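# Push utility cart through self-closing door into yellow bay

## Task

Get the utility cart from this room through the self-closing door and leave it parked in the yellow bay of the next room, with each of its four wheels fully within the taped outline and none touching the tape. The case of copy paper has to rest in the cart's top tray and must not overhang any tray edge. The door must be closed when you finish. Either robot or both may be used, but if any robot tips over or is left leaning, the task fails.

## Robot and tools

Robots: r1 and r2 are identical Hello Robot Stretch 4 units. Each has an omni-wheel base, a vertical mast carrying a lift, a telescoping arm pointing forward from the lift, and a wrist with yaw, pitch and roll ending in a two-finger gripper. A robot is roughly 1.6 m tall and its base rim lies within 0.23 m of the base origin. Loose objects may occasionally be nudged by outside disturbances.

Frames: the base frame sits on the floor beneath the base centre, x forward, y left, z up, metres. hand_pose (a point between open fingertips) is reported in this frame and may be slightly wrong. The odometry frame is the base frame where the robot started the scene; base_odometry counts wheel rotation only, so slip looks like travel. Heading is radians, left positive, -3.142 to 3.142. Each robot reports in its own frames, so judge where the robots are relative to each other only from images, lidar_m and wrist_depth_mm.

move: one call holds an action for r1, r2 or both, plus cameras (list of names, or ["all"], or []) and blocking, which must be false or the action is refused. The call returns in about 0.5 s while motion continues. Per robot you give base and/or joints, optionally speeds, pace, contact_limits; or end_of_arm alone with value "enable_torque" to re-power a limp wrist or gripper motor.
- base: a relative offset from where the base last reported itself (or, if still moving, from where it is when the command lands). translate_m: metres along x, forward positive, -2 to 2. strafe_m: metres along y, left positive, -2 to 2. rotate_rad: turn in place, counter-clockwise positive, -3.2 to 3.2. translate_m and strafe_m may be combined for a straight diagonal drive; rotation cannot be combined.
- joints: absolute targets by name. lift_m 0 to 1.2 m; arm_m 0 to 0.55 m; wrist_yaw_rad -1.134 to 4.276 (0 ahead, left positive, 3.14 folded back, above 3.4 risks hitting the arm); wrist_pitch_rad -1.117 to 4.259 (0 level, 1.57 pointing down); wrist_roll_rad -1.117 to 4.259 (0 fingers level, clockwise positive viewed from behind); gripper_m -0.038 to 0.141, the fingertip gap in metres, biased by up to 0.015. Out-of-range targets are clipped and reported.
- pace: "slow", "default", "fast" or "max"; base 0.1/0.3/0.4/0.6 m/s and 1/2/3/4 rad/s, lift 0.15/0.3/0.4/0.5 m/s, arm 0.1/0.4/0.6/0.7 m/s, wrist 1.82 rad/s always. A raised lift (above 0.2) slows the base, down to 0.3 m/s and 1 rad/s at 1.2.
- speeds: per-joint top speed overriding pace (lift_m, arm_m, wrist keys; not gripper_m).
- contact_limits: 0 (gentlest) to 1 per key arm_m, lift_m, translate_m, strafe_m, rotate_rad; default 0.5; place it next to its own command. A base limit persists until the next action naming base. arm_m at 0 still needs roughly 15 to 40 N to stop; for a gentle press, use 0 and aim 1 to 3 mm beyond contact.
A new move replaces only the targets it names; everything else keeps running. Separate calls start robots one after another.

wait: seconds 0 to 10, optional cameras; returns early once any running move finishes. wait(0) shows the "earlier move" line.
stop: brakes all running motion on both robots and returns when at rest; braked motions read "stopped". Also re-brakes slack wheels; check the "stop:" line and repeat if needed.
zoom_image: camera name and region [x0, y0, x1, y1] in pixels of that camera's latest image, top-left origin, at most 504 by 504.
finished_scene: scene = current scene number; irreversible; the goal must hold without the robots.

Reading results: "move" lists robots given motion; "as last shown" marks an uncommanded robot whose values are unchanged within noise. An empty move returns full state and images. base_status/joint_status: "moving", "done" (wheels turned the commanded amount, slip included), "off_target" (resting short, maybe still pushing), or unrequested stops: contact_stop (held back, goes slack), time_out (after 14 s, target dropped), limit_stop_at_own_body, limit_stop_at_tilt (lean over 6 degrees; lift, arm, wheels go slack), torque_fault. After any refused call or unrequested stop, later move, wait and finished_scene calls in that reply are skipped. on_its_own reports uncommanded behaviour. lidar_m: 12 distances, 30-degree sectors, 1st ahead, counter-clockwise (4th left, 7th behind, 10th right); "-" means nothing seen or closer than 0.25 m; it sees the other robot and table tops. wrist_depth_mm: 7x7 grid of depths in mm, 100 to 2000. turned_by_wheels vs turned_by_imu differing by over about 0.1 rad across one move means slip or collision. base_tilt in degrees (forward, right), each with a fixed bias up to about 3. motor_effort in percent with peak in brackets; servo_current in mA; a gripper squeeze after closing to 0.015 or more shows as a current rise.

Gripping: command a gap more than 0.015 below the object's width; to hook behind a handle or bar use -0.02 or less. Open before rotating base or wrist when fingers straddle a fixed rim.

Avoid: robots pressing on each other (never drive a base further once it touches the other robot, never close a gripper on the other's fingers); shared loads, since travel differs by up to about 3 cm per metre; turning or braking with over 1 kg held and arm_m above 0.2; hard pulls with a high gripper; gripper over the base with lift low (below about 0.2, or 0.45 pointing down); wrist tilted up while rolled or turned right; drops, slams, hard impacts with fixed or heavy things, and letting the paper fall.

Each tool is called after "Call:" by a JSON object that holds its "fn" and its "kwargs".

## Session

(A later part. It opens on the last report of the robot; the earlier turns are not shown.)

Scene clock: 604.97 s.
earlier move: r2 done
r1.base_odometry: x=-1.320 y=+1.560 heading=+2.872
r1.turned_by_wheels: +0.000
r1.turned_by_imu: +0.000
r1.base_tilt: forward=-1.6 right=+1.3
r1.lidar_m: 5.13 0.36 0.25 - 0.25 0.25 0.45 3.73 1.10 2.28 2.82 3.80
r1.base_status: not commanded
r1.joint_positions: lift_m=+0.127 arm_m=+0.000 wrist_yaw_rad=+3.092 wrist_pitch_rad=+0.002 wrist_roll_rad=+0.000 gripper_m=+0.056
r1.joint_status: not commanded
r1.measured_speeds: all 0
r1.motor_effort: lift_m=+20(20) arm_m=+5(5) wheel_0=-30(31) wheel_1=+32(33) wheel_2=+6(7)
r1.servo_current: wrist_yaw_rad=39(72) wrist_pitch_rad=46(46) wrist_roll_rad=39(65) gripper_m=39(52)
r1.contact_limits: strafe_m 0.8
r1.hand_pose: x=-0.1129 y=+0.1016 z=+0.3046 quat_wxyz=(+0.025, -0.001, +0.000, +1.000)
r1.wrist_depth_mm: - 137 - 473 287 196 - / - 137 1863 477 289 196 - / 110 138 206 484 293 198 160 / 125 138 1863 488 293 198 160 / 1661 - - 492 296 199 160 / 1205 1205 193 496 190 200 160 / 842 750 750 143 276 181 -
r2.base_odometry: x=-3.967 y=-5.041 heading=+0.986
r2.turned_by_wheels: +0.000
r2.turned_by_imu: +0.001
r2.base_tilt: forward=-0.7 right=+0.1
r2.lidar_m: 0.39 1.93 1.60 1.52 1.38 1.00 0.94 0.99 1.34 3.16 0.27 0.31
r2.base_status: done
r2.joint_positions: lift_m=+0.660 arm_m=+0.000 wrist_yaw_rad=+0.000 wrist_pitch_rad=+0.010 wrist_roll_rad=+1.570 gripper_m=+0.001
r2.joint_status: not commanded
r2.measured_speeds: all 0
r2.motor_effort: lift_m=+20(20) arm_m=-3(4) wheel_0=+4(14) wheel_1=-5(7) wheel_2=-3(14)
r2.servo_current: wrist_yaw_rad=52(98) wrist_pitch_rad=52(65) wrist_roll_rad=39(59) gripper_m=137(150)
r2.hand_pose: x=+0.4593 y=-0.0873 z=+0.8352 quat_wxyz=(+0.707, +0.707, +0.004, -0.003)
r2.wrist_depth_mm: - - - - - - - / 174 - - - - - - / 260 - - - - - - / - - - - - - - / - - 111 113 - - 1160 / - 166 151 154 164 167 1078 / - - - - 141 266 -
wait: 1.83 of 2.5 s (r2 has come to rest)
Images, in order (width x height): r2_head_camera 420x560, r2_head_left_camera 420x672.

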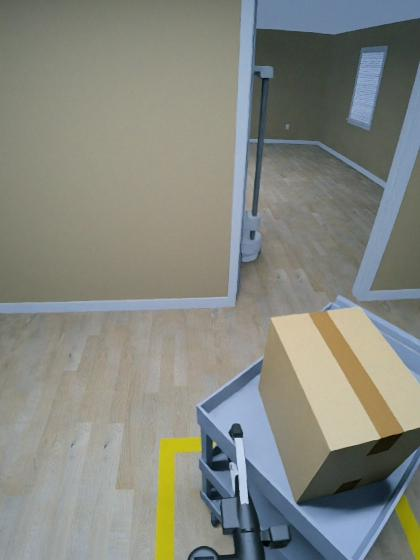

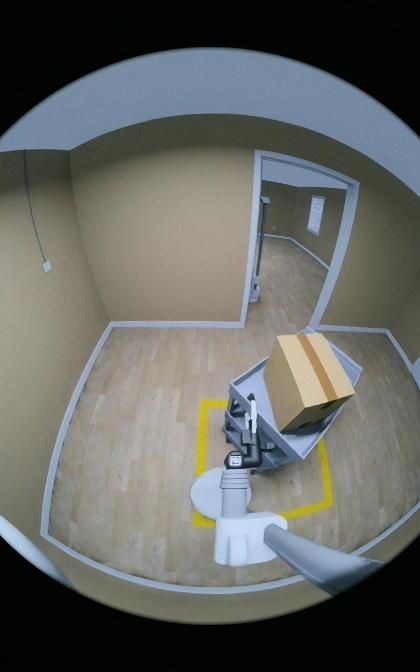

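Call:
{"fn": "move", "kwargs": {"r2": {"joints":{"gripper_m":0.14}}, "blocking": false}}

Call:
{"fn": "wait", "kwargs": {"seconds": 1.5}}

Call:
{"fn": "move", "kwargs": {"r2": {"base":{"translate_m":-0.17,"strafe_m":0.4}}, "blocking": false}}

Call:
{"fn": "wait", "kwargs": {"seconds": 3}}

Call:
{"fn": "move", "kwargs": {"r2": {"base":{"translate_m":-0.38,"strafe_m":0.1},"joints":{"wrist_yaw_rad":3.0}}, "blocking": false}}

Call:
{"fn": "wait", "kwargs": {"seconds": 3}}

Call:
{"fn": "move", "kwargs": {"r2": {"base":{"rotate_rad":-0.7}}, "blocking": false}}

Call:
{"fn": "wait", "kwargs": {"seconds": 2, "cameras": ["r2_head_camera","r2_head_left_camera"]}}

Scene clock: 618.37 s.
move: r2 moving
r1: as last shown
r1.contact_limits: strafe_m 0.8
r1.wrist_depth_mm: - 137 - 480 287 196 - / - 137 1863 477 290 197 - / 110 138 206 480 291 198 160 / 125 139 285 488 293 200 161 / 1708 - - 488 293 200 161 / 1205 1205 194 492 190 199 161 / 854 750 750 143 276 181 -
r2.base_odometry: x=-3.967 y=-5.041 heading=+0.986
r2.turned_by_wheels: +0.000
r2.turned_by_imu: +0.001
r2.base_tilt: forward=-0.7 right=+0.0
r2.lidar_m: 0.40 1.95 1.60 1.53 1.39 0.99 0.93 0.97 1.33 3.19 0.29 0.29
r2.base_status: not commanded
r2.joint_positions: lift_m=+0.660 arm_m=+0.000 wrist_yaw_rad=+0.000 wrist_pitch_rad=+0.010 wrist_roll_rad=+1.570 gripper_m=+0.020
r2.joint_status: gripper_m moving
r2.measured_speeds: all 0
r2.motor_effort: lift_m=+20(20) arm_m=-3(4) wheel_0=+5(5) wheel_1=-5(6) wheel_2=-3(3)
r2.servo_current: wrist_yaw_rad=46(52) wrist_pitch_rad=52(59) wrist_roll_rad=46(59) gripper_m=72(156)
r2.hand_pose: x=+0.4593 y=-0.0873 z=+0.8352 quat_wxyz=(+0.707, +0.707, +0.004, -0.003)
r2.wrist_depth_mm: - - - - - - - / 175 - - - - - - / 260 - - - - - - / - - - - - - - / - - 116 116 - 1430 1138 / - 160 157 158 160 169 1078 / - - - - - 272 -
pictures: none

Scene clock: 619.87 s.
earlier move: r2 moving
r1.base_odometry: x=-1.320 y=+1.560 heading=+2.872
r1.turned_by_wheels: +0.000
r1.turned_by_imu: +0.000
r1.base_tilt: forward=-1.6 right=+1.3
r1.lidar_m: 5.14 0.36 0.25 - 0.25 0.25 0.44 3.73 1.09 2.28 2.85 3.81
r1.base_status: not commanded
r1.joint_positions: lift_m=+0.127 arm_m=+0.000 wrist_yaw_rad=+3.092 wrist_pitch_rad=+0.002 wrist_roll_rad=+0.000 gripper_m=+0.056
r1.joint_status: not commanded
r1.measured_speeds: all 0
r1.motor_effort: lift_m=+20(20) arm_m=+5(5) wheel_0=-30(31) wheel_1=+32(33) wheel_2=+7(7)
r1.servo_current: wrist_yaw_rad=59(65) wrist_pitch_rad=46(52) wrist_roll_rad=52(72) gripper_m=39(46)
r1.contact_limits: strafe_m 0.8
r1.hand_pose: x=-0.1129 y=+0.1016 z=+0.3046 quat_wxyz=(+0.025, -0.001, +0.000, +1.000)
r1.wrist_depth_mm: - 137 - 473 289 196 - / - 137 1863 480 290 197 - / 110 138 212 484 291 198 160 / 124 138 291 484 291 198 160 / 1708 - - 488 294 199 161 / 1182 1205 194 488 191 199 160 / 842 750 759 143 276 181 -
r2.base_odometry: x=-3.967 y=-5.042 heading=+0.986
r2.turned_by_wheels: +0.000
r2.turned_by_imu: +0.000
r2.base_tilt: forward=-0.7 right=+0.1
r2.lidar_m: 0.43 1.95 1.62 1.53 1.40 0.98 0.94 0.97 1.34 3.17 0.31 0.31
r2.base_status: not commanded
r2.joint_positions: lift_m=+0.660 arm_m=+0.000 wrist_yaw_rad=+0.000 wrist_pitch_rad=+0.008 wrist_roll_rad=+1.570 gripper_m=+0.140
r2.joint_status: gripper_m moving
r2.measured_speeds: all 0
r2.motor_effort: lift_m=+20(20) arm_m=+4(4) wheel_0=+4(5) wheel_1=-3(6) wheel_2=-3(3)
r2.servo_current: wrist_yaw_rad=52(59) wrist_pitch_rad=59(59) wrist_roll_rad=52(59) gripper_m=39(156)
r2.hand_pose: x=+0.4593 y=-0.0873 z=+0.8357 quat_wxyz=(+0.707, +0.707, +0.003, -0.003)
r2.wrist_depth_mm: 135 137 - - - - - / 183 200 - - - - - / 282 293 112 109 107 - 452 / - - 130 135 - 1464 1205 / - - 160 162 171 1464 1160 / - 187 192 158 198 293 1042 / - - - - - 1464 1098
wait: 1.50 s; no rest
pictures: none

Scene clock: 620.37 s.
earlier move: r2 done
move: r2 moving
r1: as last shown
r1.contact_limits: strafe_m 0.8
r2.base_odometry: x=-3.998 y=-5.036 heading=+0.987
r2.turned_by_wheels: +0.001
r2.turned_by_imu: +0.001
r2.base_tilt: forward=-0.7 right=+0.1
r2.lidar_m: 0.46 1.94 1.58 1.50 1.38 0.99 0.93 0.97 1.34 3.21 0.35 0.34
r2.base_status: translate_m moving; strafe_m moving
r2.joint_positions: lift_m=+0.660 arm_m=+0.000 wrist_yaw_rad=+0.000 wrist_pitch_rad=+0.008 wrist_roll_rad=+1.570 gripper_m=+0.140
r2.joint_status: all done
r2.measured_speeds: translate_m=-0.048 strafe_m=+0.111 rotate_rad=+0.004 lift_m=+0.000 arm_m=+0.000 wrist_yaw_rad=+0.000 wrist_pitch_rad=+0.000 wrist_roll_rad=+0.000
r2.motor_effort: lift_m=+20(20) arm_m=+4(4) wheel_0=-10(11) wheel_1=+9(10) wheel_2=+9(9)
r2.servo_current: wrist_yaw_rad=46(52) wrist_pitch_rad=59(59) wrist_roll_rad=52(59) gripper_m=52(59)
r2.hand_pose: x=+0.4593 y=-0.0873 z=+0.8357 quat_wxyz=(+0.707, +0.707, +0.003, -0.003)
r2.wrist_depth_mm: 187 183 107 108 109 - - / 241 246 127 124 124 - 517 / 375 345 148 144 141 1464 452 / - - 165 172 - 1430 1205 / - - - - - 1366 1160 / - 188 192 158 191 303 317 / - - - - - - 1160
pictures: none

Scene clock: 622.80 s.
earlier move: r2 done
r1.base_odometry: x=-1.320 y=+1.560 heading=+2.872
r1.turned_by_wheels: +0.000
r1.turned_by_imu: +0.000
r1.base_tilt: forward=-1.6 right=+1.3
r1.lidar_m: 5.13 0.37 0.25 - 0.25 0.25 0.46 3.73 1.11 2.29 2.82 3.80
r1.base_status: not commanded
r1.joint_positions: lift_m=+0.127 arm_m=+0.000 wrist_yaw_rad=+3.092 wrist_pitch_rad=+0.002 wrist_roll_rad=+0.000 gripper_m=+0.056
r1.joint_status: not commanded
r1.measured_speeds: all 0
r1.motor_effort: lift_m=+20(20) arm_m=+5(5) wheel_0=-30(31) wheel_1=+32(33) wheel_2=+6(7)
r1.servo_current: wrist_yaw_rad=52(72) wrist_pitch_rad=33(52) wrist_roll_rad=46(72) gripper_m=46(46)
r1.contact_limits: strafe_m 0.8
r1.hand_pose: x=-0.1129 y=+0.1016 z=+0.3046 quat_wxyz=(+0.025, -0.001, +0.000, +1.000)
r1.wrist_depth_mm: - 137 - 473 287 196 - / - 137 1808 477 290 197 - / 110 137 211 484 291 197 160 / 125 139 290 484 293 200 160 / 1708 - - 488 294 199 161 / 1160 1182 193 496 191 200 161 / 842 750 741 143 276 181 -
r2.base_odometry: x=-4.394 y=-4.963 heading=+0.987
r2.turned_by_wheels: +0.000
r2.turned_by_imu: +0.000
r2.base_tilt: forward=-0.7 right=+0.1
r2.lidar_m: 2.01 1.67 1.18 1.12 1.15 0.83 0.77 0.81 1.09 2.90 0.71 0.75
r2.base_status: done
r2.joint_positions: lift_m=+0.660 arm_m=+0.000 wrist_yaw_rad=+0.000 wrist_pitch_rad=+0.008 wrist_roll_rad=+1.570 gripper_m=+0.140
r2.joint_status: all done
r2.measured_speeds: all 0
r2.motor_effort: lift_m=+20(20) arm_m=+4(4) wheel_0=-3(14) wheel_1=+3(10) wheel_2=+5(10)
r2.servo_current: wrist_yaw_rad=39(59) wrist_pitch_rad=46(59) wrist_roll_rad=33(59) gripper_m=52(59)
r2.hand_pose: x=+0.4593 y=-0.0873 z=+0.8358 quat_wxyz=(+0.707, +0.707, +0.003, -0.003)
r2.wrist_depth_mm: 1808 - - - - 1576 1138 / 1756 - - - - 1499 1138 / - - - - - 1537 1160 / - - - - - 1576 1160 / - - - - - 1464 1160 / - 189 177 158 182 1366 1138 / - - - - - 1537 1160
wait: 2.43 of 3 s (r2 has come to rest)
pictures: none

Scene clock: 623.30 s.
move: r2 moving
r1: as last shown
r1.contact_limits: strafe_m 0.8
r2.base_odometry: x=-4.419 y=-4.984 heading=+0.987
r2.turned_by_wheels: +0.000
r2.turned_by_imu: +0.000
r2.base_tilt: forward=-0.6 right=+0.1
r2.lidar_m: 2.04 1.67 1.19 1.12 1.11 0.79 0.75 0.77 1.05 2.79 0.76 0.77
r2.base_status: translate_m moving; strafe_m moving
r2.joint_positions: lift_m=+0.660 arm_m=+0.000 wrist_yaw_rad=+0.564 wrist_pitch_rad=+0.008 wrist_roll_rad=+1.570 gripper_m=+0.140
r2.joint_status: wrist_yaw_rad moving
r2.measured_speeds: translate_m=-0.121 strafe_m=+0.033 rotate_rad=-0.003 lift_m=+0.000 arm_m=+0.000 wrist_yaw_rad=+1.742 wrist_pitch_rad=+0.000 wrist_roll_rad=+0.000
r2.motor_effort: lift_m=+20(20) arm_m=+4(4) wheel_0=-7(10) wheel_1=-6(7) wheel_2=+12(12)
r2.servo_current: wrist_yaw_rad=124(137) wrist_pitch_rad=52(59) wrist_roll_rad=52(59) gripper_m=52(59)
r2.hand_pose: x=+0.4614 y=+0.0802 z=+0.8358 quat_wxyz=(+0.680, +0.678, +0.199, +0.194)
r2.wrist_depth_mm: - - - - - 1397 1118 / - - - - - 1499 1138 / - - - - - 1537 1160 / - - - - - 1661 1160 / - - - - - 1499 1160 / - 188 177 158 183 1366 1160 / - - - - - - 1182
pictures: none

Scene clock: 625.57 s.
earlier move: r2 done
r1.base_odometry: x=-1.320 y=+1.560 heading=+2.872
r1.turned_by_wheels: +0.000
r1.turned_by_imu: +0.000
r1.base_tilt: forward=-1.6 right=+1.3
r1.lidar_m: 5.14 0.39 0.25 - 0.25 0.25 0.46 3.72 1.09 2.29 2.82 3.80
r1.base_status: not commanded
r1.joint_positions: lift_m=+0.127 arm_m=+0.000 wrist_yaw_rad=+3.092 wrist_pitch_rad=+0.002 wrist_roll_rad=+0.000 gripper_m=+0.056
r1.joint_status: not commanded
r1.measured_speeds: all 0
r1.motor_effort: lift_m=+20(20) arm_m=+5(5) wheel_0=-31(31) wheel_1=+32(33) wheel_2=+7(7)
r1.servo_current: wrist_yaw_rad=52(78) wrist_pitch_rad=46(52) wrist_roll_rad=39(65) gripper_m=46(46)
r1.contact_limits: strafe_m 0.8
r1.hand_pose: x=-0.1129 y=+0.1016 z=+0.3046 quat_wxyz=(+0.025, -0.001, +0.000, +1.000)
r1.wrist_depth_mm: - 137 - 477 287 196 - / - 137 1808 480 291 197 - / 110 137 212 484 291 198 161 / 125 139 290 488 294 199 161 / 1661 - - 492 294 199 161 / 1182 1205 193 488 191 199 161 / 842 750 759 143 274 181 -
r2.base_odometry: x=-4.687 y=-5.224 heading=+0.986
r2.turned_by_wheels: +0.000
r2.turned_by_imu: +0.000
r2.base_tilt: forward=-0.7 right=+0.1
r2.lidar_m: 2.40 1.53 1.09 1.02 0.62 0.40 0.38 0.41 0.55 1.48 1.07 1.06
r2.base_status: done
r2.joint_positions: lift_m=+0.660 arm_m=+0.000 wrist_yaw_rad=+2.997 wrist_pitch_rad=+0.008 wrist_roll_rad=+1.570 gripper_m=+0.140
r2.joint_status: all done
r2.measured_speeds: all 0
r2.motor_effort: lift_m=+20(20) arm_m=+4(4) wheel_0=-3(12) wheel_1=-4(7) wheel_2=+3(14)
r2.servo_current: wrist_yaw_rad=46(143) wrist_pitch_rad=52(59) wrist_roll_rad=52(65) gripper_m=46(59)
r2.hand_pose: x=-0.1019 y=+0.1280 z=+0.8358 quat_wxyz=(+0.054, +0.048, +0.705, +0.705)
r2.wrist_depth_mm: - - - - - - - / - - - - - - - / - - - - - - - / - - - - - - - / - - - - - - - / - 188 177 158 182 185 - / - - 276 - - - -
wait: 2.27 of 3 s (r2 has come to rest)
pictures: none

Scene clock: 626.07 s.
move: r2 moving
r1: as last shown
r1.contact_limits: strafe_m 0.8
r2.base_odometry: x=-4.687 y=-5.224 heading=+0.735
r2.turned_by_wheels: -0.251
r2.turned_by_imu: -0.244
r2.base_tilt: forward=-0.7 right=+0.1
r2.lidar_m: 1.13 2.11 1.21 1.03 0.87 0.48 0.40 0.38 0.47 0.83 3.72 1.05
r2.base_status: rotate_rad moving
r2.joint_positions: lift_m=+0.660 arm_m=+0.000 wrist_yaw_rad=+2.997 wrist_pitch_rad=+0.008 wrist_roll_rad=+1.570 gripper_m=+0.140
r2.joint_status: not commanded
r2.measured_speeds: translate_m=+0.000 strafe_m=+0.001 rotate_rad=-0.975 lift_m=+0.000 arm_m=+0.000 wrist_yaw_rad=+0.000 wrist_pitch_rad=+0.000 wrist_roll_rad=+0.000
r2.motor_effort: lift_m=+20(20) arm_m=+4(4) wheel_0=+14(14) wheel_1=+8(9) wheel_2=+9(11)
r2.servo_current: wrist_yaw_rad=52(65) wrist_pitch_rad=46(59) wrist_roll_rad=46(52) gripper_m=59(59)
r2.hand_pose: x=-0.1019 y=+0.1280 z=+0.8358 quat_wxyz=(+0.054, +0.048, +0.705, +0.705)
r2.wrist_depth_mm: - - - - - - - / - - - - - - - / - - - - - - - / - - - - - - - / - - - - - - - / - 189 177 158 182 185 - / - - 276 - - - -
pictures: none

Scene clock: 627.03 s.
earlier move: r2 done
r1.base_odometry: x=-1.320 y=+1.560 heading=+2.872
r1.turned_by_wheels: +0.000
r1.turned_by_imu: +0.000
r1.base_tilt: forward=-1.6 right=+1.3
r1.lidar_m: 5.13 0.40 0.25 - 0.25 0.25 0.47 3.70 1.08 2.30 2.83 3.79
r1.base_status: not commanded
r1.joint_positions: lift_m=+0.127 arm_m=+0.000 wrist_yaw_rad=+3.092 wrist_pitch_rad=+0.002 wrist_roll_rad=+0.000 gripper_m=+0.056
r1.joint_status: not commanded
r1.measured_speeds: all 0
r1.motor_effort: lift_m=+20(20) arm_m=+5(5) wheel_0=-30(31) wheel_1=+32(32) wheel_2=+7(7)
r1.servo_current: wrist_yaw_rad=46(65) wrist_pitch_rad=33(52) wrist_roll_rad=78(78) gripper_m=33(46)
r1.contact_limits: strafe_m 0.8
r1.hand_pose: x=-0.1129 y=+0.1016 z=+0.3046 quat_wxyz=(+0.025, -0.001, +0.000, +1.000)
r1.wrist_depth_mm: - 137 - 477 289 196 - / - 137 1756 480 291 197 - / 110 138 211 480 291 198 160 / 125 138 289 480 293 198 160 / 1661 - - 492 293 199 161 / 1182 1182 194 492 191 200 160 / 842 750 750 143 276 182 -
r2.base_odometry: x=-4.687 y=-5.224 heading=+0.287
r2.turned_by_wheels: -0.448
r2.turned_by_imu: -0.436
r2.base_tilt: forward=-0.7 right=+0.1
r2.lidar_m: 1.05 1.22 1.86 1.14 1.03 0.75 0.45 0.39 0.38 0.49 0.97 3.71
r2.base_status: done
r2.joint_positions: lift_m=+0.660 arm_m=+0.000 wrist_yaw_rad=+2.997 wrist_pitch_rad=+0.008 wrist_roll_rad=+1.570 gripper_m=+0.140
r2.joint_status: not commanded
r2.measured_speeds: all 0
r2.motor_effort: lift_m=+20(20) arm_m=+4(4) wheel_0=+3(14) wheel_1=+4(10) wheel_2=+4(11)
r2.servo_current: wrist_yaw_rad=59(65) wrist_pitch_rad=46(59) wrist_roll_rad=52(59) gripper_m=52(59)
r2.hand_pose: x=-0.1019 y=+0.1280 z=+0.8358 quat_wxyz=(+0.054, +0.048, +0.705, +0.705)
r2.wrist_depth_mm: - - - - - - 960 / - - - - - - 1060 / - - - - - - 1060 / - - - - - - - / - - - - - - - / - 188 177 158 183 185 - / - - 277 - - - -
wait: 0.97 of 2 s (r2 has come to rest)
Images, in order (width x height): r2_head_camera 420x560, r2_head_left_camera 420x672.

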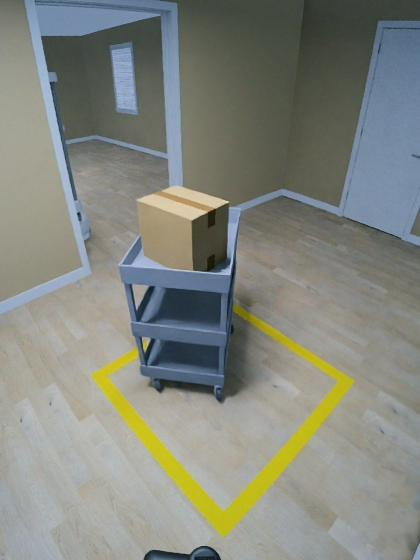

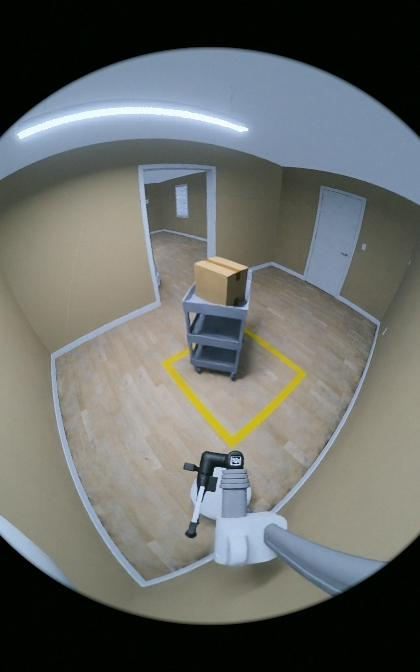

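Call:
{"fn": "move", "kwargs": {"r2": {"base":{"strafe_m":0.04},"joints":{"wrist_yaw_rad":0.0,"wrist_roll_rad":0.0,"lift_m":0.48,"gripper_m":0.1}}, "blocking": false}}

Call:
{"fn": "wait", "kwargs": {"seconds": 1.3}}

Call:
{"fn": "wait", "kwargs": {"seconds": 1.3}}

Call:
{"fn": "move", "kwargs": {"r2": {"base":{"translate_m":0.4}}, "blocking": false}}

Call:
{"fn": "wait", "kwargs": {"seconds": 3, "cameras": ["r2_head_camera","r2_wrist_camera"]}}

Scene clock: 668.57 s.
move: r2 moving
r1: as last shown
r1.contact_limits: strafe_m 0.8
r2.base_odometry: x=-4.696 y=-5.194 heading=+0.287
r2.turned_by_wheels: +0.000
r2.turned_by_imu: +0.000
r2.base_tilt: forward=-0.7 right=+0.1
r2.lidar_m: 1.06 2.37 1.79 1.14 1.00 0.78 0.46 0.40 0.41 0.51 1.01 3.73
r2.base_status: strafe_m moving
r2.joint_positions: lift_m=+0.622 arm_m=+0.000 wrist_yaw_rad=+2.437 wrist_pitch_rad=+0.008 wrist_roll_rad=+0.981 gripper_m=+0.128
r2.joint_status: lift_m moving; wrist_yaw_rad moving; wrist_roll_rad moving; gripper_m moving
r2.measured_speeds: translate_m=+0.001 strafe_m=+0.073 rotate_rad=-0.006 lift_m=-0.146 arm_m=+0.000 wrist_yaw_rad=-1.744 wrist_pitch_rad=+0.000 wrist_roll_rad=-1.820
r2.motor_effort: lift_m=+14(17) arm_m=+4(4) wheel_0=+0(12) wheel_1=+3(13) wheel_2=+0(2)
r2.servo_current: wrist_yaw_rad=85(163) wrist_pitch_rad=52(52) wrist_roll_rad=98(98) gripper_m=111(111)
r2.hand_pose: x=+0.0079 y=+0.2535 z=+0.7983 quat_wxyz=(+0.306, +0.159, +0.443, +0.827)
r2.wrist_depth_mm: - - - - - - - / - - - - - - - / - - - - - - - / - - - - - - - / - - - - - - 1008 / - 185 187 - 189 - 1025 / - - - - - 1138 960
pictures: none

Scene clock: 669.87 s.
earlier move: r2 moving
r1.base_odometry: x=-1.320 y=+1.560 heading=+2.872
r1.turned_by_wheels: +0.000
r1.turned_by_imu: +0.000
r1.base_tilt: forward=-1.6 right=+1.3
r1.lidar_m: 5.14 0.39 0.25 - 0.25 0.25 0.45 3.74 1.11 2.31 2.81 3.78
r1.base_status: not commanded
r1.joint_positions: lift_m=+0.127 arm_m=+0.000 wrist_yaw_rad=+3.092 wrist_pitch_rad=+0.002 wrist_roll_rad=+0.000 gripper_m=+0.056
r1.joint_status: not commanded
r1.measured_speeds: all 0
r1.motor_effort: lift_m=+20(20) arm_m=+5(5) wheel_0=-30(31) wheel_1=+32(33) wheel_2=+6(7)
r1.servo_current: wrist_yaw_rad=59(72) wrist_pitch_rad=46(52) wrist_roll_rad=39(65) gripper_m=39(52)
r1.contact_limits: strafe_m 0.8
r1.hand_pose: x=-0.1129 y=+0.1016 z=+0.3046 quat_wxyz=(+0.025, -0.001, +0.000, +1.000)
r1.wrist_depth_mm: - 137 - 473 287 197 - / - 137 1808 480 291 196 - / 110 138 211 484 291 198 160 / 125 138 290 488 294 199 160 / 1661 - - 488 293 198 161 / 1182 1182 194 488 191 198 160 / 842 759 750 143 277 182 -
r2.base_odometry: x=-4.699 y=-5.186 heading=+0.287
r2.turned_by_wheels: +0.000
r2.turned_by_imu: +0.000
r2.base_tilt: forward=-0.7 right=+0.1
r2.lidar_m: 1.06 2.35 1.81 1.11 1.00 0.79 0.49 0.41 0.42 0.52 1.06 3.75
r2.base_status: done
r2.joint_positions: lift_m=+0.480 arm_m=+0.000 wrist_yaw_rad=+0.175 wrist_pitch_rad=+0.008 wrist_roll_rad=+0.002 gripper_m=+0.100
r2.joint_status: lift_m moving; wrist_yaw_rad moving; wrist_roll_rad moving; the others done
r2.measured_speeds: translate_m=+0.000 strafe_m=+0.000 rotate_rad=+0.000 lift_m=+0.000 arm_m=+0.000 wrist_yaw_rad=-1.740 wrist_pitch_rad=+0.000 wrist_roll_rad=+0.000
r2.motor_effort: lift_m=+12(17) arm_m=+4(4) wheel_0=-2(12) wheel_1=+2(13) wheel_2=+0(2)
r2.servo_current: wrist_yaw_rad=52(163) wrist_pitch_rad=52(59) wrist_roll_rad=39(124) gripper_m=52(111)
r2.hand_pose: x=+0.4701 y=-0.0358 z=+0.6563 quat_wxyz=(+0.996, +0.001, +0.004, +0.088)
r2.wrist_depth_mm: - - - - - - - / - - - - 891 - - / - - - - - - - / - - - - - - - / - - - - 842 - - / - 1921 193 - 185 1921 1808 / 1499 1397 1464 - - 1281 1397
wait: 1.30 s; no rest
pictures: none

Scene clock: 670.40 s.
earlier move: r2 done
r1.base_odometry: x=-1.320 y=+1.560 heading=+2.872
r1.turned_by_wheels: +0.000
r1.turned_by_imu: +0.000
r1.base_tilt: forward=-1.6 right=+1.3
r1.lidar_m: 5.13 0.37 0.25 - 0.25 0.25 0.46 3.72 1.10 2.30 2.84 3.78
r1.base_status: not commanded
r1.joint_positions: lift_m=+0.127 arm_m=+0.000 wrist_yaw_rad=+3.092 wrist_pitch_rad=+0.002 wrist_roll_rad=+0.000 gripper_m=+0.056
r1.joint_status: not commanded
r1.measured_speeds: all 0
r1.motor_effort: lift_m=+20(20) arm_m=+5(5) wheel_0=-31(31) wheel_1=+32(33) wheel_2=+7(7)
r1.servo_current: wrist_yaw_rad=52(72) wrist_pitch_rad=39(52) wrist_roll_rad=46(65) gripper_m=39(52)
r1.contact_limits: strafe_m 0.8
r1.hand_pose: x=-0.1129 y=+0.1016 z=+0.3046 quat_wxyz=(+0.025, -0.001, +0.000, +1.000)
r1.wrist_depth_mm: - 137 - 477 287 196 - / - 137 1808 480 291 197 - / 110 138 212 484 291 198 160 / 125 138 290 484 293 199 161 / 1708 - - 484 294 199 161 / 1182 1205 194 488 191 200 161 / 842 750 741 143 276 181 -
r2.base_odometry: x=-4.699 y=-5.186 heading=+0.287
r2.turned_by_wheels: +0.000
r2.turned_by_imu: +0.000
r2.base_tilt: forward=-0.7 right=+0.1
r2.lidar_m: 1.07 2.36 1.81 1.15 1.00 0.79 0.48 0.41 0.41 0.51 1.03 3.76
r2.base_status: done
r2.joint_positions: lift_m=+0.480 arm_m=+0.000 wrist_yaw_rad=+0.003 wrist_pitch_rad=+0.008 wrist_roll_rad=+0.002 gripper_m=+0.100
r2.joint_status: all done
r2.measured_speeds: all 0
r2.motor_effort: lift_m=+14(17) arm_m=+4(4) wheel_0=-2(12) wheel_1=+2(13) wheel_2=+0(2)
r2.servo_current: wrist_yaw_rad=59(163) wrist_pitch_rad=52(59) wrist_roll_rad=52(124) gripper_m=59(111)
r2.hand_pose: x=+0.4595 y=-0.0866 z=+0.6563 quat_wxyz=(+1.000, +0.001, +0.004, +0.001)
r2.wrist_depth_mm: - - - - - - - / - - - 931 - - - / - - - - - - - / - - - - - - - / - - 931 - - - - / - - 190 1499 193 1921 1921 / 1464 1397 1138 - - 1430 1397
wait: 0.53 of 1.3 s (r2 has come to rest)
pictures: none

Scene clock: 670.90 s.
move: r2 moving
r1: as last shown
r1.contact_limits: strafe_m 0.8
r2.base_odometry: x=-4.669 y=-5.177 heading=+0.287
r2.turned_by_wheels: +0.000
r2.turned_by_imu: +0.000
r2.base_tilt: forward=-0.7 right=+0.1
r2.lidar_m: 1.03 2.36 1.84 1.15 1.01 0.85 0.51 0.45 0.45 0.56 1.08 3.74
r2.base_status: translate_m moving
r2.joint_positions: lift_m=+0.480 arm_m=+0.000 wrist_yaw_rad=+0.003 wrist_pitch_rad=+0.008 wrist_roll_rad=+0.002 gripper_m=+0.100
r2.joint_status: not commanded
r2.measured_speeds: translate_m=+0.121 strafe_m=+0.000 rotate_rad=+0.002 lift_m=+0.000 arm_m=+0.000 wrist_yaw_rad=+0.000 wrist_pitch_rad=+0.000 wrist_roll_rad=+0.000
r2.motor_effort: lift_m=+14(14) arm_m=+4(4) wheel_0=+13(13) wheel_1=+7(9) wheel_2=-13(13)
r2.servo_current: wrist_yaw_rad=39(52) wrist_pitch_rad=52(59) wrist_roll_rad=46(59) gripper_m=59(59)
r2.hand_pose: x=+0.4595 y=-0.0866 z=+0.6563 quat_wxyz=(+1.000, +0.001, +0.004, +0.001)
r2.wrist_depth_mm: - - - - - - - / - - 1060 917 - - - / - - - - - - - / - - - - - - - / - - 904 - - - - / - - 191 842 192 1921 1921 / 1499 1397 1042 - - 1464 1397
pictures: none

Scene clock: 673.23 s.
earlier move: r2 done
r1.base_odometry: x=-1.320 y=+1.560 heading=+2.872
r1.turned_by_wheels: +0.000
r1.turned_by_imu: +0.000
r1.base_tilt: forward=-1.6 right=+1.3
r1.lidar_m: 5.15 0.37 0.25 - 0.25 0.25 0.46 3.73 1.10 2.30 2.83 3.79
r1.base_status: not commanded
r1.joint_positions: lift_m=+0.127 arm_m=+0.000 wrist_yaw_rad=+3.092 wrist_pitch_rad=+0.002 wrist_roll_rad=+0.000 gripper_m=+0.056
r1.joint_status: not commanded
r1.measured_speeds: all 0
r1.motor_effort: lift_m=+20(20) arm_m=+5(5) wheel_0=-30(31) wheel_1=+32(33) wheel_2=+6(7)
r1.servo_current: wrist_yaw_rad=39(72) wrist_pitch_rad=46(52) wrist_roll_rad=46(59) gripper_m=52(52)
r1.contact_limits: strafe_m 0.8
r1.hand_pose: x=-0.1129 y=+0.1016 z=+0.3046 quat_wxyz=(+0.025, -0.001, +0.000, +1.000)
r1.wrist_depth_mm: - 137 - 473 287 196 - / - 137 1863 477 291 196 - / 110 137 211 484 293 198 160 / 125 139 290 484 293 199 161 / 1708 - - 484 294 200 161 / 1182 1182 194 492 190 200 161 / 842 750 759 143 276 181 -
r2.base_odometry: x=-4.315 y=-5.073 heading=+0.288
r2.turned_by_wheels: +0.000
r2.turned_by_imu: +0.001
r2.base_tilt: forward=-0.7 right=+0.1
r2.lidar_m: 0.67 0.75 2.09 1.42 1.25 1.26 0.83 0.73 0.74 0.90 1.73 3.46
r2.base_status: done
r2.joint_positions: lift_m=+0.480 arm_m=+0.000 wrist_yaw_rad=+0.003 wrist_pitch_rad=+0.008 wrist_roll_rad=+0.002 gripper_m=+0.100
r2.joint_status: not commanded
r2.measured_speeds: all 0
r2.motor_effort: lift_m=+14(14) arm_m=+4(4) wheel_0=+3(13) wheel_1=+4(9) wheel_2=-2(14)
r2.servo_current: wrist_yaw_rad=39(59) wrist_pitch_rad=46(59) wrist_roll_rad=46(59) gripper_m=52(59)
r2.hand_pose: x=+0.4595 y=-0.0866 z=+0.6562 quat_wxyz=(+1.000, +0.001, +0.004, +0.001)
r2.wrist_depth_mm: - - 554 530 - - - / - 1708 - - - - - / - - - - - - - / - - - - - - - / - - - - 439 - - / - - 187 - 187 1921 1863 / 1397 137 - - 1464 1366 1366
wait: 2.33 of 3 s (r2 has come to rest)
Images, in order (width x height): r2_head_camera 420x560, r2_wrist_camera 616x392.

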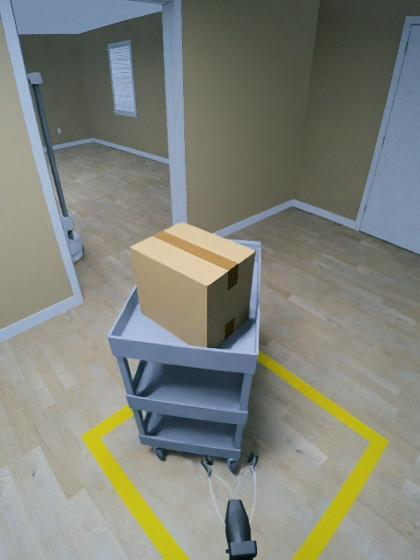

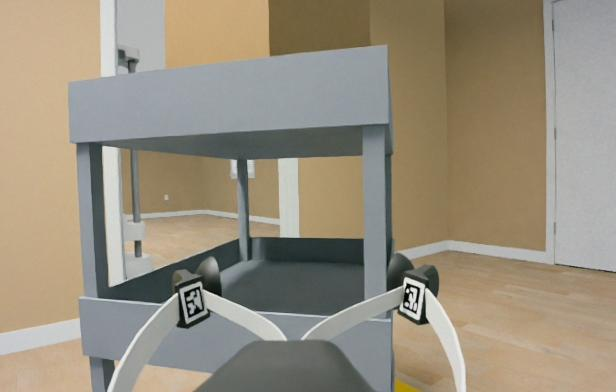

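Call:
{"fn": "move", "kwargs": {"r2": {"base":{"strafe_m":-0.075,"translate_m":0.08}}, "blocking": false}}

Call:
{"fn": "wait", "kwargs": {"seconds": 1.7}}

Call:
{"fn": "move", "kwargs": {"r2": {"base":{"translate_m":0.15},"pace":"slow"}, "blocking": false}}

Call:
{"fn": "wait", "kwargs": {"seconds": 2.5, "cameras": ["r2_wrist_camera"]}}

Scene clock: 680.30 s.
move: r2 moving
r1: as last shown
r1.contact_limits: strafe_m 0.8
r2.base_odometry: x=-4.286 y=-5.087 heading=+0.287
r2.turned_by_wheels: -0.001
r2.turned_by_imu: +0.000
r2.base_tilt: forward=-0.7 right=+0.1
r2.lidar_m: 0.65 0.73 2.07 1.45 1.28 1.31 0.82 0.71 0.75 0.93 1.72 3.44
r2.base_status: translate_m moving; strafe_m moving
r2.joint_positions: lift_m=+0.480 arm_m=+0.000 wrist_yaw_rad=+0.003 wrist_pitch_rad=+0.008 wrist_roll_rad=+0.002 gripper_m=+0.100
r2.joint_status: not commanded
r2.measured_speeds: translate_m=+0.091 strafe_m=-0.088 rotate_rad=-0.003 lift_m=+0.000 arm_m=+0.000 wrist_yaw_rad=+0.000 wrist_pitch_rad=+0.000 wrist_roll_rad=+0.000
r2.motor_effort: lift_m=+14(14) arm_m=+4(4) wheel_0=+9(11) wheel_1=-6(9) wheel_2=-12(12)
r2.servo_current: wrist_yaw_rad=39(46) wrist_pitch_rad=46(59) wrist_roll_rad=46(65) gripper_m=59(59)
r2.hand_pose: x=+0.4595 y=-0.0866 z=+0.6562 quat_wxyz=(+1.000, +0.001, +0.004, +0.001)
r2.wrist_depth_mm: - 1661 512 535 - - - / - - - - - - - / - - - - - - - / - - - - - - - / - - - - 960 - - / - 173 190 - 192 1921 1863 / 1430 153 459 - 1464 1366 1397
pictures: none

Scene clock: 681.40 s.
earlier move: r2 done
r1.base_odometry: x=-1.320 y=+1.560 heading=+2.872
r1.turned_by_wheels: +0.000
r1.turned_by_imu: +0.000
r1.base_tilt: forward=-1.6 right=+1.3
r1.lidar_m: 5.14 0.38 0.25 - 0.25 0.25 0.46 3.71 1.09 2.30 2.83 3.77
r1.base_status: not commanded
r1.joint_positions: lift_m=+0.127 arm_m=+0.000 wrist_yaw_rad=+3.092 wrist_pitch_rad=+0.002 wrist_roll_rad=+0.000 gripper_m=+0.056
r1.joint_status: not commanded
r1.measured_speeds: all 0
r1.motor_effort: lift_m=+20(20) arm_m=+5(5) wheel_0=-31(31) wheel_1=+32(33) wheel_2=+7(7)
r1.servo_current: wrist_yaw_rad=59(72) wrist_pitch_rad=39(52) wrist_roll_rad=46(65) gripper_m=39(46)
r1.contact_limits: strafe_m 0.8
r1.hand_pose: x=-0.1129 y=+0.1016 z=+0.3046 quat_wxyz=(+0.025, -0.001, +0.000, +1.000)
r1.wrist_depth_mm: - 137 - 469 289 195 - / - 137 1756 477 291 196 - / 110 138 211 480 291 199 160 / 125 138 290 488 291 198 161 / 1756 - - 488 294 199 161 / 1182 1205 194 496 191 199 160 / 842 750 759 143 276 181 -
r2.base_odometry: x=-4.217 y=-5.122 heading=+0.287
r2.turned_by_wheels: +0.001
r2.turned_by_imu: +0.001
r2.base_tilt: forward=-0.6 right=+0.1
r2.lidar_m: 0.57 0.65 2.04 1.51 1.35 1.35 0.85 0.74 0.74 0.93 1.76 3.36
r2.base_status: done
r2.joint_positions: lift_m=+0.480 arm_m=+0.000 wrist_yaw_rad=+0.003 wrist_pitch_rad=+0.008 wrist_roll_rad=+0.002 gripper_m=+0.100
r2.joint_status: not commanded
r2.measured_speeds: all 0
r2.motor_effort: lift_m=+14(15) arm_m=+4(4) wheel_0=+2(14) wheel_1=-2(9) wheel_2=-3(12)
r2.servo_current: wrist_yaw_rad=46(59) wrist_pitch_rad=52(59) wrist_roll_rad=46(65) gripper_m=46(59)
r2.hand_pose: x=+0.4595 y=-0.0866 z=+0.6562 quat_wxyz=(+1.000, +0.001, +0.004, +0.001)
r2.wrist_depth_mm: - 530 433 521 - - - / - - - 404 - - - / - - - 362 - - - / 1661 - - - - - - / 1661 - - - - - - / 449 424 187 - 191 1921 1921 / 442 410 392 - 1430 1397 1366
wait: 1.10 of 1.7 s (r2 has come to rest)
pictures: none

Scene clock: 681.90 s.
move: r2 moving
r1: as last shown
r1.contact_limits: strafe_m 0.8
r2.base_odometry: x=-4.205 y=-5.118 heading=+0.288
r2.turned_by_wheels: +0.000
r2.turned_by_imu: +0.000
r2.base_tilt: forward=-0.7 right=+0.1
r2.lidar_m: 0.58 0.64 2.06 1.54 1.37 1.38 0.86 0.73 0.74 0.93 1.75 3.34
r2.base_status: translate_m moving
r2.joint_positions: lift_m=+0.480 arm_m=+0.000 wrist_yaw_rad=+0.003 wrist_pitch_rad=+0.008 wrist_roll_rad=+0.002 gripper_m=+0.100
r2.joint_status: not commanded
r2.measured_speeds: translate_m=+0.048 strafe_m=+0.000 rotate_rad=+0.000 lift_m=+0.000 arm_m=+0.000 wrist_yaw_rad=+0.000 wrist_pitch_rad=+0.000 wrist_roll_rad=+0.000
r2.motor_effort: lift_m=+14(14) arm_m=+4(4) wheel_0=+6(7) wheel_1=+6(6) wheel_2=-9(10)
r2.servo_current: wrist_yaw_rad=52(52) wrist_pitch_rad=46(59) wrist_roll_rad=39(59) gripper_m=52(52)
r2.hand_pose: x=+0.4595 y=-0.0866 z=+0.6562 quat_wxyz=(+1.000, +0.001, +0.004, +0.001)
r2.wrist_depth_mm: - 512 418 492 - - - / - - - 389 - - - / - - - 353 - - - / 1618 - - - - - - / 1661 - - 353 - - - / 430 634 187 - 192 1921 1863 / 427 399 375 - 1430 1366 1397
pictures: none

Scene clock: 684.17 s.
earlier move: r2 done
r1.base_odometry: x=-1.320 y=+1.560 heading=+2.872
r1.turned_by_wheels: +0.000
r1.turned_by_imu: +0.000
r1.base_tilt: forward=-1.6 right=+1.3
r1.lidar_m: 5.14 0.37 0.25 - 0.25 0.25 0.48 3.70 1.10 2.28 2.84 3.79
r1.base_status: not commanded
r1.joint_positions: lift_m=+0.127 arm_m=+0.000 wrist_yaw_rad=+3.092 wrist_pitch_rad=+0.002 wrist_roll_rad=+0.000 gripper_m=+0.056
r1.joint_status: not commanded
r1.measured_speeds: all 0
r1.motor_effort: lift_m=+20(20) arm_m=+5(5) wheel_0=-30(31) wheel_1=+32(33) wheel_2=+6(7)
r1.servo_current: wrist_yaw_rad=72(72) wrist_pitch_rad=39(52) wrist_roll_rad=59(65) gripper_m=39(52)
r1.contact_limits: strafe_m 0.8
r1.hand_pose: x=-0.1129 y=+0.1016 z=+0.3046 quat_wxyz=(+0.025, -0.001, +0.000, +1.000)
r1.wrist_depth_mm: - 137 - 477 287 196 - / - 137 1808 484 289 197 - / 110 137 212 480 291 198 161 / 125 139 291 492 293 199 160 / 1756 - - 488 293 199 161 / 1182 1182 194 484 190 198 161 / 854 759 768 143 274 181 -
r2.base_odometry: x=-4.074 y=-5.079 heading=+0.288
r2.turned_by_wheels: +0.000
r2.turned_by_imu: +0.000
r2.base_tilt: forward=-0.7 right=+0.0
r2.lidar_m: 0.43 0.51 1.96 1.65 1.45 1.48 0.96 0.84 0.86 1.04 2.00 3.27
r2.base_status: done
r2.joint_positions: lift_m=+0.480 arm_m=+0.000 wrist_yaw_rad=+0.003 wrist_pitch_rad=+0.008 wrist_roll_rad=+0.002 gripper_m=+0.100
r2.joint_status: not commanded
r2.measured_speeds: all 0
r2.motor_effort: lift_m=+14(14) arm_m=+4(4) wheel_0=+5(9) wheel_1=+4(8) wheel_2=-6(11)
r2.servo_current: wrist_yaw_rad=39(65) wrist_pitch_rad=46(59) wrist_roll_rad=59(59) gripper_m=52(59)
r2.hand_pose: x=+0.4595 y=-0.0866 z=+0.6562 quat_wxyz=(+1.000, +0.001, +0.004, +0.001)
r2.wrist_depth_mm: - - - 235 - - - / - - - 221 - - - / - - - 220 - - - / 1499 - - - - - - / 1499 - - 216 - - - / - 591 187 - 192 1863 1921 / - - - - 1464 1366 1430
wait: 2.27 of 2.5 s (r2 has come to rest)
Images, in order (width x height): r2_wrist_camera 616x392.

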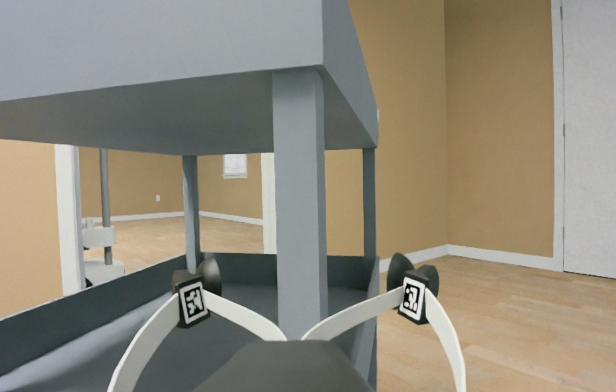

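Call:
{"fn": "move", "kwargs": {"r2": {"base":{"translate_m":0.03},"pace":"slow"}, "blocking": false}}

Call:
{"fn": "wait", "kwargs": {"seconds": 1}}

Call:
{"fn": "move", "kwargs": {"r2": {"joints":{"gripper_m":-0.02}}, "blocking": false}}

Call:
{"fn": "wait", "kwargs": {"seconds": 2}}

Call:
{"fn": "move", "kwargs": {"r2": {"base":{"translate_m":-0.18,"strafe_m":-0.07},"pace":"slow"}, "blocking": false}}

Call:
{"fn": "wait", "kwargs": {"seconds": 3, "cameras": ["r2_wrist_camera","r2_head_camera"]}}

Scene clock: 691.37 s.
move: r2 moving
r1: as last shown
r1.contact_limits: strafe_m 0.8
r2.base_odometry: x=-4.062 y=-5.076 heading=+0.288
r2.turned_by_wheels: +0.000
r2.turned_by_imu: +0.001
r2.base_tilt: forward=-0.7 right=+0.1
r2.lidar_m: 0.42 0.47 1.94 1.67 1.45 1.48 0.97 0.87 0.86 1.05 2.03 3.26
r2.base_status: translate_m moving
r2.joint_positions: lift_m=+0.480 arm_m=+0.000 wrist_yaw_rad=+0.003 wrist_pitch_rad=+0.008 wrist_roll_rad=+0.002 gripper_m=+0.100
r2.joint_status: not commanded
r2.measured_speeds: translate_m=+0.048 strafe_m=+0.000 rotate_rad=-0.002 lift_m=+0.000 arm_m=+0.000 wrist_yaw_rad=+0.000 wrist_pitch_rad=+0.000 wrist_roll_rad=+0.000
r2.motor_effort: lift_m=+14(14) arm_m=+4(4) wheel_0=+3(10) wheel_1=+7(7) wheel_2=-10(10)
r2.servo_current: wrist_yaw_rad=39(52) wrist_pitch_rad=52(52) wrist_roll_rad=39(59) gripper_m=52(59)
r2.hand_pose: x=+0.4595 y=-0.0866 z=+0.6562 quat_wxyz=(+1.000, +0.001, +0.004, +0.001)
r2.wrist_depth_mm: - - - 222 - - - / - - - 212 - - - / - - - - - - - / 1464 - - - - - - / 1499 - - 206 - - - / - 621 187 - 192 1921 1921 / - - - - 1499 1366 1397
pictures: none

Scene clock: 692.23 s.
earlier move: r2 done
r1.base_odometry: x=-1.320 y=+1.560 heading=+2.872
r1.turned_by_wheels: +0.000
r1.turned_by_imu: +0.000
r1.base_tilt: forward=-1.6 right=+1.2
r1.lidar_m: 5.14 0.35 0.25 - 0.25 0.25 0.47 3.70 1.10 2.27 2.83 3.78
r1.base_status: not commanded
r1.joint_positions: lift_m=+0.127 arm_m=+0.000 wrist_yaw_rad=+3.092 wrist_pitch_rad=+0.002 wrist_roll_rad=+0.000 gripper_m=+0.056
r1.joint_status: not commanded
r1.measured_speeds: all 0
r1.motor_effort: lift_m=+20(20) arm_m=+5(5) wheel_0=-30(31) wheel_1=+32(33) wheel_2=+7(7)
r1.servo_current: wrist_yaw_rad=46(65) wrist_pitch_rad=39(52) wrist_roll_rad=52(65) gripper_m=39(52)
r1.contact_limits: strafe_m 0.8
r1.hand_pose: x=-0.1129 y=+0.1016 z=+0.3046 quat_wxyz=(+0.025, -0.001, +0.000, +1.000)
r1.wrist_depth_mm: - 137 - 473 287 196 - / - 137 1863 473 291 197 - / 110 137 213 484 291 198 160 / 125 138 291 484 294 199 161 / 1661 - - 492 293 200 161 / 1182 1182 195 492 190 200 161 / 842 750 759 143 276 181 -
r2.base_odometry: x=-4.045 y=-5.071 heading=+0.288
r2.turned_by_wheels: +0.000
r2.turned_by_imu: +0.000
r2.base_tilt: forward=-0.7 right=+0.1
r2.lidar_m: 0.39 0.46 1.92 1.67 1.47 1.51 0.97 0.87 0.87 1.08 2.06 3.26
r2.base_status: done
r2.joint_positions: lift_m=+0.480 arm_m=+0.000 wrist_yaw_rad=+0.003 wrist_pitch_rad=+0.008 wrist_roll_rad=+0.002 gripper_m=+0.100
r2.joint_status: not commanded
r2.measured_speeds: all 0
r2.motor_effort: lift_m=+14(14) arm_m=+4(4) wheel_0=+5(10) wheel_1=+5(7) wheel_2=-5(10)
r2.servo_current: wrist_yaw_rad=52(52) wrist_pitch_rad=46(59) wrist_roll_rad=46(59) gripper_m=52(59)
r2.hand_pose: x=+0.4595 y=-0.0866 z=+0.6562 quat_wxyz=(+1.000, +0.001, +0.004, +0.001)
r2.wrist_depth_mm: - - - 198 - - - / - - - 191 - - - / - - - 190 - - - / 1499 - - 188 - - - / 1499 - - 187 - - - / - 585 187 - 191 1863 1921 / - - - - 1464 1366 1397
wait: 0.87 of 1 s (r2 has come to rest)
pictures: none

Scene clock: 692.73 s.
move: r2 moving
r1: as last shown
r1.contact_limits: strafe_m 0.8
r2.base_odometry: x=-4.045 y=-5.071 heading=+0.288
r2.turned_by_wheels: +0.000
r2.turned_by_imu: +0.000
r2.base_tilt: forward=-0.7 right=+0.1
r2.lidar_m: 0.39 0.45 1.94 1.65 1.50 1.49 0.98 0.87 0.87 1.09 2.05 3.27
r2.base_status: not commanded
r2.joint_positions: lift_m=+0.480 arm_m=+0.000 wrist_yaw_rad=+0.003 wrist_pitch_rad=+0.008 wrist_roll_rad=+0.002 gripper_m=+0.083
r2.joint_status: gripper_m moving
r2.measured_speeds: all 0
r2.motor_effort: lift_m=+14(14) arm_m=+4(4) wheel_0=+5(6) wheel_1=+5(5) wheel_2=-5(5)
r2.servo_current: wrist_yaw_rad=52(59) wrist_pitch_rad=52(59) wrist_roll_rad=46(59) gripper_m=91(117)
r2.hand_pose: x=+0.4595 y=-0.0866 z=+0.6562 quat_wxyz=(+1.000, +0.001, +0.004, +0.001)
r2.wrist_depth_mm: - - - 199 - - - / - - - 191 - - - / - - - 190 - - - / 1464 - - 187 - - - / 1464 - - 186 - - - / - 621 190 - 186 - 1863 / - - - - 1430 1430 1397
pictures: none

Scene clock: 694.17 s.
earlier move: r2 done
r1.base_odometry: x=-1.320 y=+1.560 heading=+2.872
r1.turned_by_wheels: +0.000
r1.turned_by_imu: +0.000
r1.base_tilt: forward=-1.6 right=+1.3
r1.lidar_m: 5.14 0.39 0.25 - 0.25 0.25 0.47 3.72 1.10 2.30 2.84 3.78
r1.base_status: not commanded
r1.joint_positions: lift_m=+0.127 arm_m=+0.000 wrist_yaw_rad=+3.092 wrist_pitch_rad=+0.002 wrist_roll_rad=+0.000 gripper_m=+0.056
r1.joint_status: not commanded
r1.measured_speeds: all 0
r1.motor_effort: lift_m=+20(20) arm_m=+5(5) wheel_0=-30(31) wheel_1=+32(33) wheel_2=+7(7)
r1.servo_current: wrist_yaw_rad=52(72) wrist_pitch_rad=46(46) wrist_roll_rad=46(59) gripper_m=39(52)
r1.contact_limits: strafe_m 0.8
r1.hand_pose: x=-0.1129 y=+0.1016 z=+0.3046 quat_wxyz=(+0.025, -0.001, +0.000, +1.000)
r1.wrist_depth_mm: - 137 - 473 287 195 - / - 137 1921 484 290 198 - / 111 138 205 484 290 198 160 / 125 139 290 488 294 199 160 / 1708 - - 488 296 200 161 / 1182 1205 193 492 191 199 161 / 842 750 759 143 276 181 -
r2.base_odometry: x=-4.045 y=-5.071 heading=+0.288
r2.turned_by_wheels: +0.000
r2.turned_by_imu: +0.000
r2.base_tilt: forward=-0.6 right=+0.1
r2.lidar_m: 0.39 0.46 1.94 1.67 1.48 1.49 0.99 0.87 0.88 1.10 2.07 3.26
r2.base_status: not commanded
r2.joint_positions: lift_m=+0.480 arm_m=+0.000 wrist_yaw_rad=+0.003 wrist_pitch_rad=+0.008 wrist_roll_rad=+0.002 gripper_m=-0.019
r2.joint_status: all done
r2.measured_speeds: all 0
r2.motor_effort: lift_m=+14(14) arm_m=+4(4) wheel_0=+5(6) wheel_1=+4(5) wheel_2=-1(6)
r2.servo_current: wrist_yaw_rad=39(59) wrist_pitch_rad=46(59) wrist_roll_rad=52(59) gripper_m=91(176)
r2.hand_pose: x=+0.4595 y=-0.0866 z=+0.6563 quat_wxyz=(+1.000, +0.001, +0.004, +0.001)
r2.wrist_depth_mm: - - - 170 - - - / - - - 170 - - - / - - - - - - - / 1464 - - 173 - - - / 1464 - - 174 - - - / - 699 184 175 180 - 1863 / - - - - - 1366 1397
wait: 1.43 of 2 s (r2 has come to rest)
pictures: none

Scene clock: 694.67 s.
move: r2 moving
r1: as last shown
r1.contact_limits: strafe_m 0.8
r2.base_odometry: x=-4.055 y=-5.079 heading=+0.289
r2.turned_by_wheels: +0.000
r2.turned_by_imu: +0.000
r2.base_tilt: forward=-0.7 right=+0.1
r2.lidar_m: 0.38 0.45 1.95 1.66 1.48 1.47 0.98 0.86 0.88 1.08 2.03 3.25
r2.base_status: translate_m moving; strafe_m moving
r2.joint_positions: lift_m=+0.480 arm_m=+0.000 wrist_yaw_rad=+0.003 wrist_pitch_rad=+0.008 wrist_roll_rad=+0.002 gripper_m=-0.019
r2.joint_status: not commanded
r2.measured_speeds: translate_m=-0.048 strafe_m=-0.020 rotate_rad=+0.004 lift_m=+0.000 arm_m=+0.000 wrist_yaw_rad=+0.000 wrist_pitch_rad=+0.000 wrist_roll_rad=+0.000
r2.motor_effort: lift_m=+14(14) arm_m=+4(4) wheel_0=-3(8) wheel_1=-7(8) wheel_2=+9(12)
r2.servo_current: wrist_yaw_rad=46(59) wrist_pitch_rad=52(59) wrist_roll_rad=52(59) gripper_m=98(98)
r2.hand_pose: x=+0.4595 y=-0.0866 z=+0.6563 quat_wxyz=(+1.000, +0.001, +0.004, +0.001)
r2.wrist_depth_mm: - - - 171 - - - / - - - 171 - - - / - - - - - - - / 1499 - - 173 - - - / 1499 - - 175 - - - / - 640 185 186 180 - 1921 / - - - - - 1366 1397
pictures: none

Scene clock: 697.30 s.
earlier move: r2 done
r1.base_odometry: x=-1.320 y=+1.560 heading=+2.872
r1.turned_by_wheels: +0.000
r1.turned_by_imu: +0.000
r1.base_tilt: forward=-1.6 right=+1.3
r1.lidar_m: 5.13 0.37 0.25 - 0.25 0.25 0.46 3.71 1.10 2.30 2.82 3.77
r1.base_status: not commanded
r1.joint_positions: lift_m=+0.127 arm_m=+0.000 wrist_yaw_rad=+3.092 wrist_pitch_rad=+0.002 wrist_roll_rad=+0.000 gripper_m=+0.056
r1.joint_status: not commanded
r1.measured_speeds: all 0
r1.motor_effort: lift_m=+20(20) arm_m=+5(5) wheel_0=-31(31) wheel_1=+32(33) wheel_2=+7(7)
r1.servo_current: wrist_yaw_rad=52(78) wrist_pitch_rad=46(52) wrist_roll_rad=46(65) gripper_m=46(46)
r1.contact_limits: strafe_m 0.8
r1.hand_pose: x=-0.1129 y=+0.1016 z=+0.3046 quat_wxyz=(+0.025, -0.001, +0.000, +1.000)
r1.wrist_depth_mm: - 136 - 477 287 197 - / - 137 - 480 290 197 - / 110 138 220 480 293 198 160 / 125 139 - 484 294 199 161 / 1661 - - 488 294 200 161 / 1182 1205 194 492 191 200 161 / 842 741 750 143 276 181 -
r2.base_odometry: x=-4.197 y=-5.189 heading=+0.288
r2.turned_by_wheels: +0.000
r2.turned_by_imu: +0.000
r2.base_tilt: forward=-0.7 right=+0.1
r2.lidar_m: 0.38 0.46 2.12 1.60 1.40 1.29 0.78 0.70 0.69 0.87 1.66 3.31
r2.base_status: done
r2.joint_positions: lift_m=+0.480 arm_m=+0.000 wrist_yaw_rad=+0.002 wrist_pitch_rad=+0.008 wrist_roll_rad=+0.002 gripper_m=-0.019
r2.joint_status: not commanded
r2.measured_speeds: all 0
r2.motor_effort: lift_m=+14(14) arm_m=+3(4) wheel_0=-4(8) wheel_1=-6(9) wheel_2=+7(13)
r2.servo_current: wrist_yaw_rad=52(59) wrist_pitch_rad=52(59) wrist_roll_rad=46(59) gripper_m=91(98)
r2.hand_pose: x=+0.4595 y=-0.0868 z=+0.6563 quat_wxyz=(+1.000, +0.001, +0.004, +0.001)
r2.wrist_depth_mm: - - - - - - - / - - - 171 466 - - / - - - 187 - - - / 1618 - - 186 - - - / 1661 - - 186 - - - / - 640 185 176 179 - 1863 / - 137 - - - - 1397
wait: 2.63 of 3 s (r2 has come to rest)
pictures: r2_head_camera, r2_wrist_camera
Images, in order (width x height): r2_head_camera 420x560, r2_wrist_camera 616x392.

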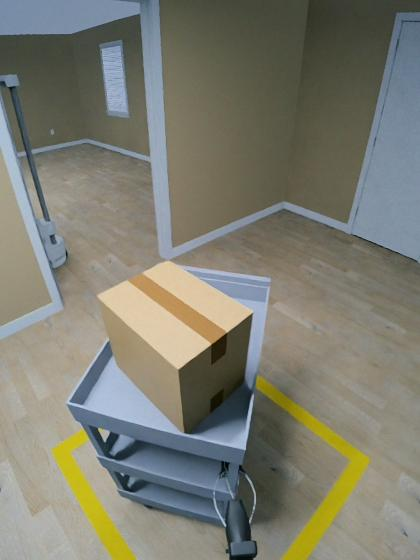

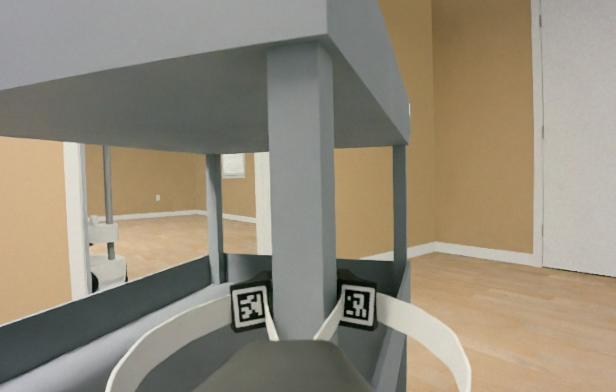

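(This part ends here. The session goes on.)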